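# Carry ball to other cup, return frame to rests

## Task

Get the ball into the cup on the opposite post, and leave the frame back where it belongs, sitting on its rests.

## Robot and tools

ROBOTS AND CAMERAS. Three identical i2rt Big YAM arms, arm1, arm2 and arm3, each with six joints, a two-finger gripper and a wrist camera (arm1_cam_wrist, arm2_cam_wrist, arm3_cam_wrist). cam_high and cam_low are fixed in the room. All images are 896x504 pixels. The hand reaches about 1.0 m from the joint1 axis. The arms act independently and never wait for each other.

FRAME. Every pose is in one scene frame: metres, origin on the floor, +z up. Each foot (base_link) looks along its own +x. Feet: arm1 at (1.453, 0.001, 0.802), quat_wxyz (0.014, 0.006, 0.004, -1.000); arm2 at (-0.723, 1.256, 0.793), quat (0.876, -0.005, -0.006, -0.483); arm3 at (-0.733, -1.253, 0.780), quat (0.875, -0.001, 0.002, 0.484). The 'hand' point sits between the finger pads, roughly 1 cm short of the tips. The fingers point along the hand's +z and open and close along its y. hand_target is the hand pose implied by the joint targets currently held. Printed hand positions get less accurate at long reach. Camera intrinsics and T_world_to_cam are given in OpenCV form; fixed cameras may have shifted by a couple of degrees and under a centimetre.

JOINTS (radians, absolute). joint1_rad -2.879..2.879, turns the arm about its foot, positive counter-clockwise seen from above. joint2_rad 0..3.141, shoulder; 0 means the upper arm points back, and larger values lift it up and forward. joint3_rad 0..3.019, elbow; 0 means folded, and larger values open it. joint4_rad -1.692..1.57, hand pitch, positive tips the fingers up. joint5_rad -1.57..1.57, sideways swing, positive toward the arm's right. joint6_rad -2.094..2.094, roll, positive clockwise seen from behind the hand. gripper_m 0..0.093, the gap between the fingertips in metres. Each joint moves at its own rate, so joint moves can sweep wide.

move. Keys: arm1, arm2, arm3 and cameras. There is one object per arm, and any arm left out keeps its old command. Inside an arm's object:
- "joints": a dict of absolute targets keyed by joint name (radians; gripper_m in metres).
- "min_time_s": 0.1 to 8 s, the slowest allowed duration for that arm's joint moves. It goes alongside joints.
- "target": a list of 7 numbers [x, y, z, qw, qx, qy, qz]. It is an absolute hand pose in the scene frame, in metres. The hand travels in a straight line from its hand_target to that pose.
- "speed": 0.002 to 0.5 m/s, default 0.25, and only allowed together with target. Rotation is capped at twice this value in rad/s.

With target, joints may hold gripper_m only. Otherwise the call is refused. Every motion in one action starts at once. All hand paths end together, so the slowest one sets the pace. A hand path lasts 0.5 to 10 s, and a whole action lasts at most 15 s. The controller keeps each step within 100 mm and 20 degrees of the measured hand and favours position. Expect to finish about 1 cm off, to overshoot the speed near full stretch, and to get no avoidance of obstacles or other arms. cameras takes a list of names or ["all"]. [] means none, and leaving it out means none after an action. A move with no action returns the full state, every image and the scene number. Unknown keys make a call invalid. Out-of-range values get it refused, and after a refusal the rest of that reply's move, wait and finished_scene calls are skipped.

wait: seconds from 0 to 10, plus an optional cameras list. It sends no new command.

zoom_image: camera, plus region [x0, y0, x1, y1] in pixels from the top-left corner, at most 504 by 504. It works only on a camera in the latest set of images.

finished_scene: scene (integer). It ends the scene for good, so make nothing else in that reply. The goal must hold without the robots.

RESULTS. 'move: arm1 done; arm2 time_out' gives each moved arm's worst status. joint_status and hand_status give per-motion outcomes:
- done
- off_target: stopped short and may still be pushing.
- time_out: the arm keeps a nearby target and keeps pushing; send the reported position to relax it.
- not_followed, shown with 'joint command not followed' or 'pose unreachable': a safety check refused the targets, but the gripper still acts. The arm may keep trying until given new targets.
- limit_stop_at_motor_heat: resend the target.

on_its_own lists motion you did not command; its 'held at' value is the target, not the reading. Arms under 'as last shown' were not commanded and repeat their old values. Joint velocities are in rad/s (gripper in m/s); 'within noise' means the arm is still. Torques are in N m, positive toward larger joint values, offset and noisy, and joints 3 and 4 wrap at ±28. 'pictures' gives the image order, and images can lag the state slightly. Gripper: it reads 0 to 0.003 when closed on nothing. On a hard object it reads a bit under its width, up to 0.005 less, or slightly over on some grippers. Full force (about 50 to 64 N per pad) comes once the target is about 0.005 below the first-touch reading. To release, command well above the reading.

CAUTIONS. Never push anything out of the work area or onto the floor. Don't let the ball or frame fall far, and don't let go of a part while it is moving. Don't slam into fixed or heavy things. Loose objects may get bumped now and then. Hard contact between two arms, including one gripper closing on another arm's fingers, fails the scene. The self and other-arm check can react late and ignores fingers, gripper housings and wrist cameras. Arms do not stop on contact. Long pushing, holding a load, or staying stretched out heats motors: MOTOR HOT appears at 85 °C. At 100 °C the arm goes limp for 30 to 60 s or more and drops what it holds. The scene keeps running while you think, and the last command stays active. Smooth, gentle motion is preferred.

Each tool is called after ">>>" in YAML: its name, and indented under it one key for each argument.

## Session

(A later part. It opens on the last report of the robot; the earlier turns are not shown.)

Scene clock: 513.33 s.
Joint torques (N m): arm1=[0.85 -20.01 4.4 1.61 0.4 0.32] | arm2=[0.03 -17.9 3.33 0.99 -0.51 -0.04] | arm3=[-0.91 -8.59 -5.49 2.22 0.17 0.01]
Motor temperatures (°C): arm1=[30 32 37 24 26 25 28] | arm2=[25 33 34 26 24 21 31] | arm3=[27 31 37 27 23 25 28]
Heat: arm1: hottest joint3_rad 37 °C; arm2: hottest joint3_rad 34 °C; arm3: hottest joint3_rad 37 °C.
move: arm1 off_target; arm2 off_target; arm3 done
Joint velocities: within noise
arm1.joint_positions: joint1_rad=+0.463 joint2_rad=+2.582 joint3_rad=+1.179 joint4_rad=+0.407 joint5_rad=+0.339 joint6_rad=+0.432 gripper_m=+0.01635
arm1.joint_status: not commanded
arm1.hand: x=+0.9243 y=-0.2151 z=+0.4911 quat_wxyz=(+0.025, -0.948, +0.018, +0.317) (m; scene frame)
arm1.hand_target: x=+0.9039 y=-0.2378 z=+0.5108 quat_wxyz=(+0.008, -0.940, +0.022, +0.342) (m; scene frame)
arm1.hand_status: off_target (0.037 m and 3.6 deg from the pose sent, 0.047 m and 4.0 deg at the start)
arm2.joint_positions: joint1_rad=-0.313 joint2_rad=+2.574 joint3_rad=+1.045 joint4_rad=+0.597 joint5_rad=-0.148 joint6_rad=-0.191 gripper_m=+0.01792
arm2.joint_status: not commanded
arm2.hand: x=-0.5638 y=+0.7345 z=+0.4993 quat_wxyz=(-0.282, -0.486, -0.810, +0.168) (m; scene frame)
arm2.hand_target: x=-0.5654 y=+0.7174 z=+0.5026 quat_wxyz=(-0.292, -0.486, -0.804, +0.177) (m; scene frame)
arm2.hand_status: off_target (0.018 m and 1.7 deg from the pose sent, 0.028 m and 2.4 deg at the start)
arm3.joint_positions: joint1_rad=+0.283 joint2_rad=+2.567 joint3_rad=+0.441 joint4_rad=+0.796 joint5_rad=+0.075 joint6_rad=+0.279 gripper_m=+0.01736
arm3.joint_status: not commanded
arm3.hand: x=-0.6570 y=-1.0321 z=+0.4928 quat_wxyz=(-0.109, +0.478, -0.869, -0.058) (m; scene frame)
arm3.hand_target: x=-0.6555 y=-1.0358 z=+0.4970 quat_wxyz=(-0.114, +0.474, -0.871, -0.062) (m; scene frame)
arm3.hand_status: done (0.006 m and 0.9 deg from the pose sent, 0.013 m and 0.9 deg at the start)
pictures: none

>>> move:
  arm1: {"target":[0.904,-0.230,0.474,0.0081,-0.9397,0.0222,0.342],"speed":0.05}
  arm2: {"target":[-0.565,0.723,0.459,0.2927,0.4863,0.8045,-0.1769],"speed":0.05}
  arm3: {"target":[-0.6555,-1.025,0.450,0.1146,-0.4737,0.8705,0.0624],"speed":0.05}
  cameras: ["cam_high","cam_low"]

>>> zoom_image:
  camera: "cam_high"
  region: [270, 190, 530, 490]

>>> zoom_image:
  camera: "cam_low"
  region: [320, 220, 570, 504]

Scene clock: 521.37 s.
Joint torques (N m): arm1=[-0.32 -19.08 3.81 2.44 0.11 0.21] | arm2=[0.56 -17.14 2.52 1.77 -0.31 -0.01] | arm3=[0.32 -8.47 -3.56 1.88 0.31 0.16]
Motor temperatures (°C): arm1=[30 32 35 24 26 25 28] | arm2=[25 34 33 26 24 21 31] | arm3=[27 31 36 27 23 25 28]
Heat: arm1: hottest joint3_rad 35 °C; arm2: hottest joint2_rad 34 °C; arm3: hottest joint3_rad 36 °C.
move: arm1 off_target; arm2 off_target; arm3 done
Joint velocities: within noise
arm1.joint_positions: joint1_rad=+0.463 joint2_rad=+2.660 joint3_rad=+1.232 joint4_rad=+0.433 joint5_rad=+0.340 joint6_rad=+0.433 gripper_m=+0.01635
arm1.joint_status: not commanded
arm1.hand: x=+0.9240 y=-0.2154 z=+0.4616 quat_wxyz=(+0.025, -0.948, +0.019, +0.318) (m; scene frame)
arm1.hand_target: x=+0.9046 y=-0.2299 z=+0.4748 quat_wxyz=(+0.008, -0.939, +0.022, +0.342) (m; scene frame)
arm1.hand_status: off_target (0.028 m and 3.5 deg from the pose sent, 0.030 m and 3.6 deg at the start)
arm2.joint_positions: joint1_rad=-0.315 joint2_rad=+2.676 joint3_rad=+1.115 joint4_rad=+0.628 joint5_rad=-0.151 joint6_rad=-0.191 gripper_m=+0.01791
arm2.joint_status: not commanded
arm2.hand: x=-0.5638 y=+0.7333 z=+0.4619 quat_wxyz=(-0.282, -0.486, -0.810, +0.167) (m; scene frame)
arm2.hand_target: x=-0.5651 y=+0.7233 z=+0.4594 quat_wxyz=(-0.292, -0.486, -0.804, +0.177) (m; scene frame)
arm2.hand_status: off_target (0.011 m and 1.7 deg from the pose sent, 0.042 m and 1.7 deg at the start)
arm3.joint_positions: joint1_rad=+0.283 joint2_rad=+2.700 joint3_rad=+0.532 joint4_rad=+0.824 joint5_rad=+0.075 joint6_rad=+0.279 gripper_m=+0.01736
arm3.joint_status: not commanded
arm3.hand: x=-0.6573 y=-1.0328 z=+0.4524 quat_wxyz=(-0.104, +0.479, -0.870, -0.053) (m; scene frame)
arm3.hand_target: x=-0.6555 y=-1.0250 z=+0.4502 quat_wxyz=(-0.114, +0.474, -0.871, -0.062) (m; scene frame)
arm3.hand_status: done (0.008 m and 1.7 deg from the pose sent, 0.043 m and 0.9 deg at the start)
pictures: cam_high, cam_low

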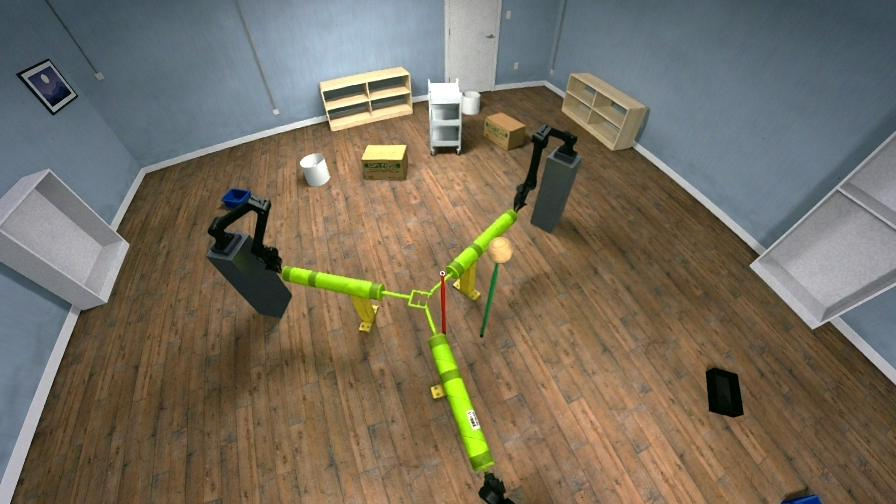

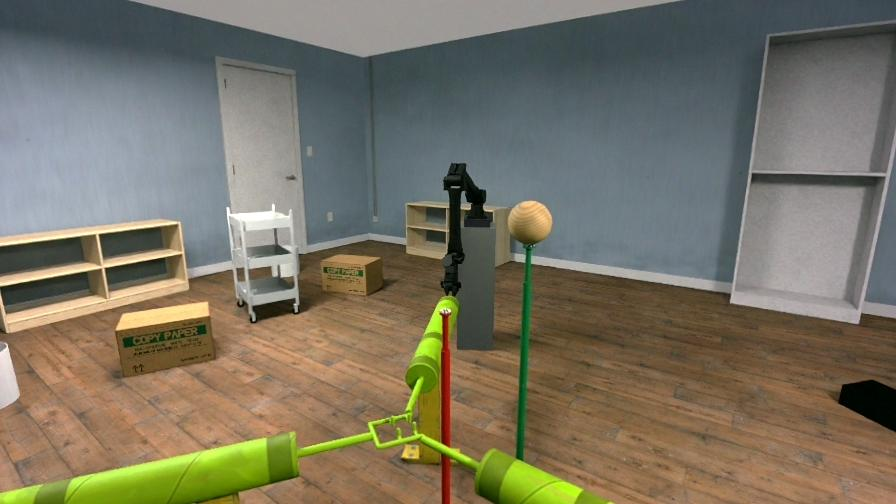

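Scaled by 1.680 from the camera's 896x504 image, which has a finer 1280x720 frame.

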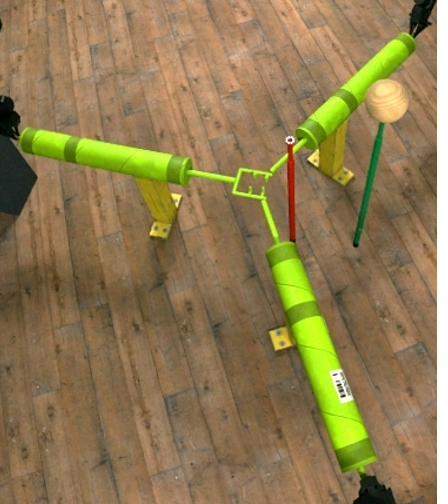

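Scaled by 1.775 from the camera's 896x504 image, which has a finer 1280x720 frame.

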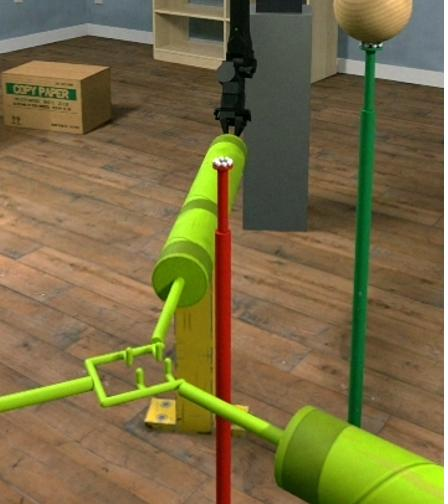

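>>> move:
  arm1: {"target":[0.910,-0.226,0.462,0.0081,-0.9397,0.0222,0.342],"speed":0.05}
  arm2: {"target":[-0.565,0.728,0.447,0.2927,0.4863,0.8045,-0.1769],"speed":0.05}
  arm3: {"target":[-0.6555,-1.028,0.440,0.1146,-0.4737,0.8705,0.0624],"speed":0.05}

>>> move:
  arm1: {"joints":{"gripper_m":0.06}}
  arm2: {"joints":{"gripper_m":0.06}}
  arm3: {"joints":{"gripper_m":0.06}}
  cameras: ["all"]

Scene clock: 527.90 s.
Joint torques (N m): arm1=[-0.44 -17.08 4.04 2.92 -0.12 0.2] | arm2=[0.79 -15.09 3.23 1.81 -0.24 0.02] | arm3=[-0.03 -6.95 -2.39 1.55 0.28 0.12]
Motor temperatures (°C): arm1=[30 33 35 24 26 24 28] | arm2=[25 35 33 26 24 21 31] | arm3=[27 31 35 27 23 25 28]
Heat: arm1: hottest joint3_rad 35 °C; arm2: hottest joint2_rad 35 °C; arm3: hottest joint3_rad 35 °C.
move: arm1 off_target; arm2 off_target; arm3 off_target
Joint velocities: within noise
arm1.joint_positions: joint1_rad=+0.463 joint2_rad=+2.663 joint3_rad=+1.230 joint4_rad=+0.450 joint5_rad=+0.345 joint6_rad=+0.433 gripper_m=+0.01635
arm1.joint_status: not commanded
arm1.hand: x=+0.9229 y=-0.2150 z=+0.4621 quat_wxyz=(+0.024, -0.946, +0.020, +0.324) (m; scene frame)
arm1.hand_target: x=+0.9106 y=-0.2259 z=+0.4627 quat_wxyz=(+0.008, -0.940, +0.022, +0.342) (m; scene frame)
arm1.hand_status: off_target (0.017 m and 2.9 deg from the pose sent, 0.018 m and 3.5 deg at the start)
arm2.joint_positions: joint1_rad=-0.315 joint2_rad=+2.681 joint3_rad=+1.112 joint4_rad=+0.649 joint5_rad=-0.151 joint6_rad=-0.191 gripper_m=+0.01791
arm2.joint_status: not commanded
arm2.hand: x=-0.5637 y=+0.7330 z=+0.4619 quat_wxyz=(-0.287, -0.485, -0.808, +0.171) (m; scene frame)
arm2.hand_target: x=-0.5652 y=+0.7290 z=+0.4476 quat_wxyz=(-0.292, -0.486, -0.804, +0.177) (m; scene frame)
arm2.hand_status: off_target (0.016 m and 1.0 deg from the pose sent, 0.016 m and 1.8 deg at the start)
arm3.joint_positions: joint1_rad=+0.283 joint2_rad=+2.717 joint3_rad=+0.533 joint4_rad=+0.854 joint5_rad=+0.075 joint6_rad=+0.279 gripper_m=+0.01738
arm3.joint_status: not commanded
arm3.hand: x=-0.6572 y=-1.0326 z=+0.4503 quat_wxyz=(-0.109, +0.478, -0.869, -0.058) (m; scene frame)
arm3.hand_target: x=-0.6556 y=-1.0283 z=+0.4404 quat_wxyz=(-0.114, +0.474, -0.871, -0.062) (m; scene frame)
arm3.hand_status: off_target (0.011 m and 1.0 deg from the pose sent, 0.013 m and 1.7 deg at the start)
pictures: none

Scene clock: 528.60 s.
Joint torques (N m): arm1=[-0.44 -17.85 3.28 2.13 0.08 0.2] | arm2=[0.85 -16.26 1.81 1.48 -0.24 0.01] | arm3=[-0.03 -8.12 -4.51 1.48 0.24 0.11]
Motor temperatures (°C): arm1=[30 33 35 24 26 24 28] | arm2=[25 35 33 26 24 21 31] | arm3=[27 31 35 27 23 25 28]
Heat: arm1: hottest joint3_rad 35 °C; arm2: hottest joint2_rad 35 °C; arm3: hottest joint3_rad 35 °C.
move: arm1 done; arm2 done; arm3 done
Joint velocities: within noise
arm1.joint_positions: joint1_rad=+0.463 joint2_rad=+2.675 joint3_rad=+1.242 joint4_rad=+0.469 joint5_rad=+0.340 joint6_rad=+0.433 gripper_m=+0.05982
arm1.joint_status: all done
arm1.hand: x=+0.9191 y=-0.2181 z=+0.4595 quat_wxyz=(+0.017, -0.944, +0.021, +0.330) (m; scene frame)
arm1.hand_target: x=+0.9106 y=-0.2259 z=+0.4627 quat_wxyz=(+0.008, -0.940, +0.022, +0.342) (m; scene frame)
arm1.hand_status: not commanded
arm2.joint_positions: joint1_rad=-0.315 joint2_rad=+2.694 joint3_rad=+1.134 joint4_rad=+0.660 joint5_rad=-0.151 joint6_rad=-0.191 gripper_m=+0.05984
arm2.joint_status: all done
arm2.hand: x=-0.5617 y=+0.7248 z=+0.4602 quat_wxyz=(-0.294, -0.482, -0.806, +0.178) (m; scene frame)
arm2.hand_target: x=-0.5652 y=+0.7289 z=+0.4477 quat_wxyz=(-0.292, -0.486, -0.804, +0.177) (m; scene frame)
arm2.hand_status: not commanded
arm3.joint_positions: joint1_rad=+0.283 joint2_rad=+2.731 joint3_rad=+0.562 joint4_rad=+0.857 joint5_rad=+0.076 joint6_rad=+0.279 gripper_m=+0.05987
arm3.joint_status: all done
arm3.hand: x=-0.6543 y=-1.0227 z=+0.4430 quat_wxyz=(-0.116, +0.477, -0.869, -0.064) (m; scene frame)
arm3.hand_target: x=-0.6556 y=-1.0283 z=+0.4404 quat_wxyz=(-0.114, +0.474, -0.871, -0.062) (m; scene frame)
arm3.hand_status: not commanded
pictures: arm1_cam_wrist, arm2_cam_wrist, arm3_cam_wrist, cam_high, cam_low
camera_calibration:
arm1_cam_wrist: T_world_to_cam=[[0.0590106, 0.997452, 0.040079, 0.142888], [0.997536, -0.057394, -0.0403568, -0.909597], [-0.0379537, 0.0423617, -0.998381, 0.629381], [0, 0, 0, 1]] pos_world=[0.922811, -0.221391, 0.585927]
arm2_cam_wrist: T_world_to_cam=[[-0.884606, -0.466316, 0.00467612, -0.162562], [-0.464993, 0.881248, -0.0847579, -0.854241], [0.0354031, -0.0771517, -0.996391, 0.659866], [0, 0, 0, 1]] pos_world=[-0.564381, 0.727902, 0.585841]
arm3_cam_wrist: T_world_to_cam=[[0.848238, -0.529607, -0.00298891, 0.0144202], [-0.493051, -0.791724, 0.360656, -1.28992], [-0.193373, -0.304449, -0.932694, 0.103066], [0, 0, 0, 1]] pos_world=[-0.628296, -0.982242, 0.561388]

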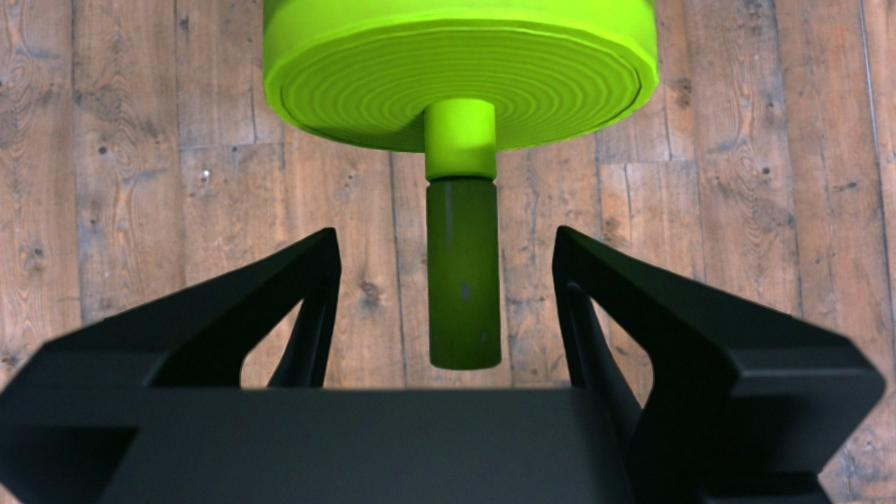

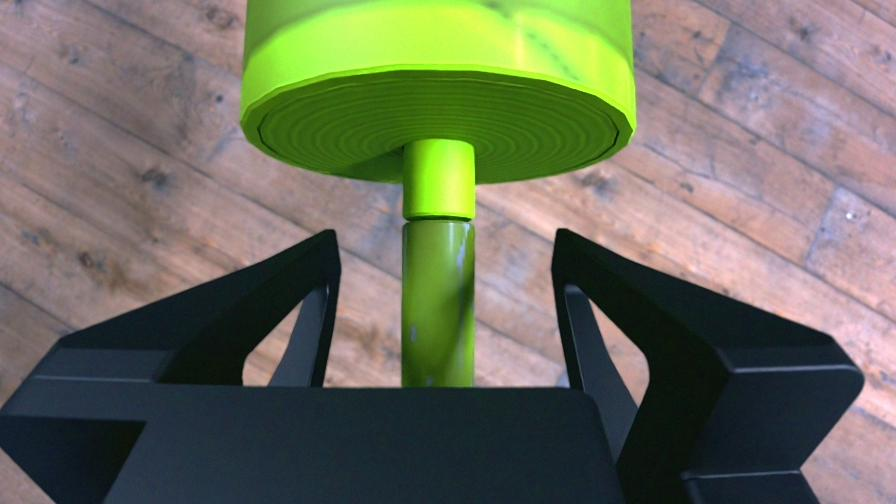

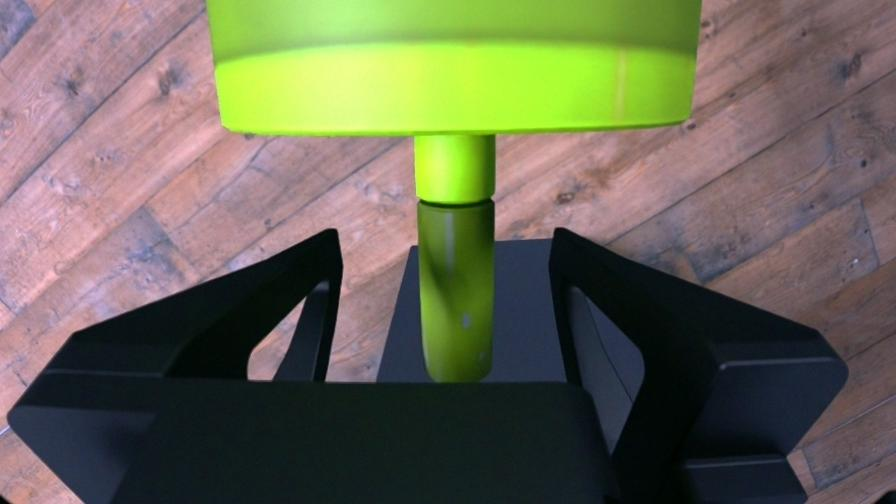

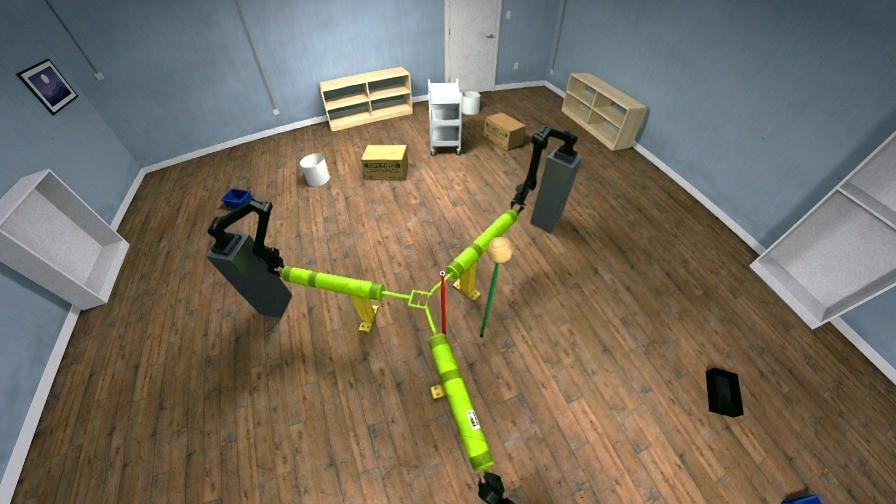

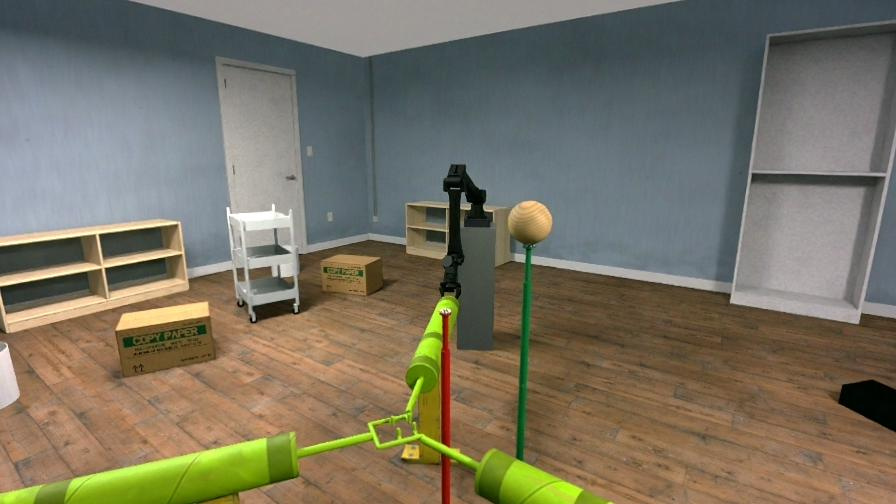

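>>> move:
  arm1: {"target":[0.992,-0.228,0.60,0.0081,-0.9397,0.0222,0.342],"speed":0.12}
  arm2: {"target":[-0.598,0.798,0.595,0.2927,0.4863,0.8045,-0.1769],"speed":0.12}
  arm3: {"target":[-0.672,-1.055,0.62,0.1146,-0.4737,0.8705,0.0624],"speed":0.12}
  cameras: ["cam_high","cam_low"]

>>> zoom_image:
  camera: "cam_low"
  region: [320, 180, 570, 504]

Scene clock: 537.13 s.
Joint torques (N m): arm1=[0.38 -17.26 1.62 1.13 0.38 0.3] | arm2=[0.26 -16.85 0.14 0.58 -0.32 -0.17] | arm3=[0.79 -7.77 -1.96 0.36 0.25 0.11]
Motor temperatures (°C): arm1=[30 33 34 24 26 24 27] | arm2=[25 36 32 26 24 21 30] | arm3=[27 31 34 27 23 25 27]
Heat: arm1: hottest joint3_rad 34 °C; arm2: hottest joint2_rad 36 °C; arm3: hottest joint3_rad 34 °C.
move: arm1 off_target; arm2 done; arm3 done
Joint velocities: within noise
arm1.joint_positions: joint1_rad=+0.550 joint2_rad=+2.295 joint3_rad=+0.865 joint4_rad=+0.455 joint5_rad=+0.388 joint6_rad=+0.505 gripper_m=+0.05989
arm1.joint_status: not commanded
arm1.hand: x=+0.9922 y=-0.2204 z=+0.5909 quat_wxyz=(+0.014, -0.941, +0.021, +0.337) (m; scene frame)
arm1.hand_target: x=+0.9920 y=-0.2279 z=+0.5998 quat_wxyz=(+0.008, -0.939, +0.022, +0.342) (m; scene frame)
arm1.hand_status: off_target (0.012 m and 0.9 deg from the pose sent, 0.159 m and 1.8 deg at the start)
arm2.joint_positions: joint1_rad=-0.351 joint2_rad=+2.312 joint3_rad=+0.722 joint4_rad=+0.681 joint5_rad=-0.175 joint6_rad=-0.205 gripper_m=+0.05992
arm2.joint_status: not commanded
arm2.hand: x=-0.5938 y=+0.7987 z=+0.5891 quat_wxyz=(-0.294, -0.488, -0.803, +0.174) (m; scene frame)
arm2.hand_target: x=-0.5978 y=+0.7979 z=+0.5949 quat_wxyz=(-0.293, -0.486, -0.804, +0.177) (m; scene frame)
arm2.hand_status: done (0.007 m and 0.4 deg from the pose sent, 0.158 m and 0.5 deg at the start)
arm3.joint_positions: joint1_rad=+0.327 joint2_rad=+1.988 joint3_rad=+0.182 joint4_rad=+0.486 joint5_rad=+0.089 joint6_rad=+0.330 gripper_m=+0.05995
arm3.joint_status: not commanded
arm3.hand: x=-0.6700 y=-1.0533 z=+0.6168 quat_wxyz=(-0.115, +0.474, -0.871, -0.062) (m; scene frame)
arm3.hand_target: x=-0.6719 y=-1.0549 z=+0.6198 quat_wxyz=(-0.115, +0.474, -0.871, -0.063) (m; scene frame)
arm3.hand_status: done (0.004 m and 0.0 deg from the pose sent, 0.181 m and 0.5 deg at the start)
pictures: cam_high, cam_low

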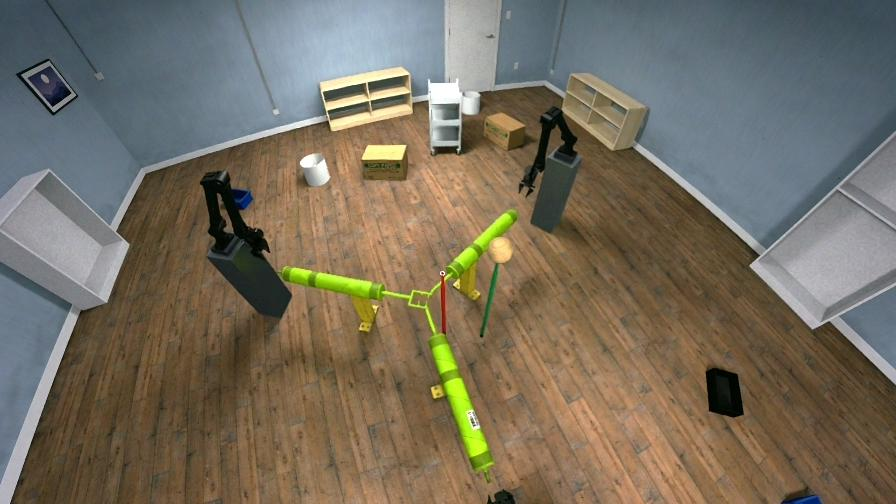

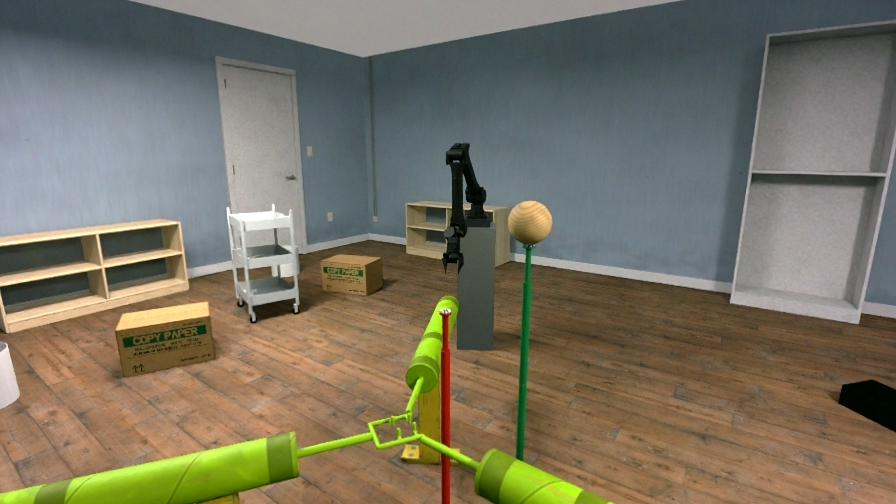

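Scaled by 1.556 from the camera's 896x504 image, which has a finer 1280x720 frame.

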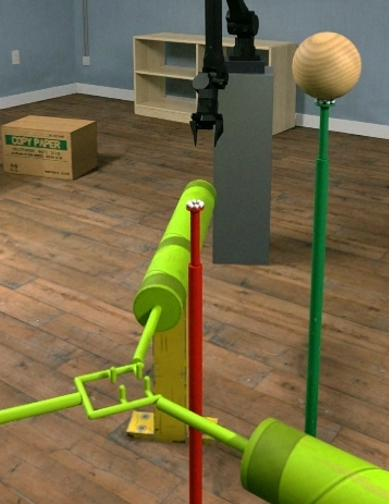

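Done and stable.

>>> finished_scene:
  scene: 1

The scene is finished: the task was done.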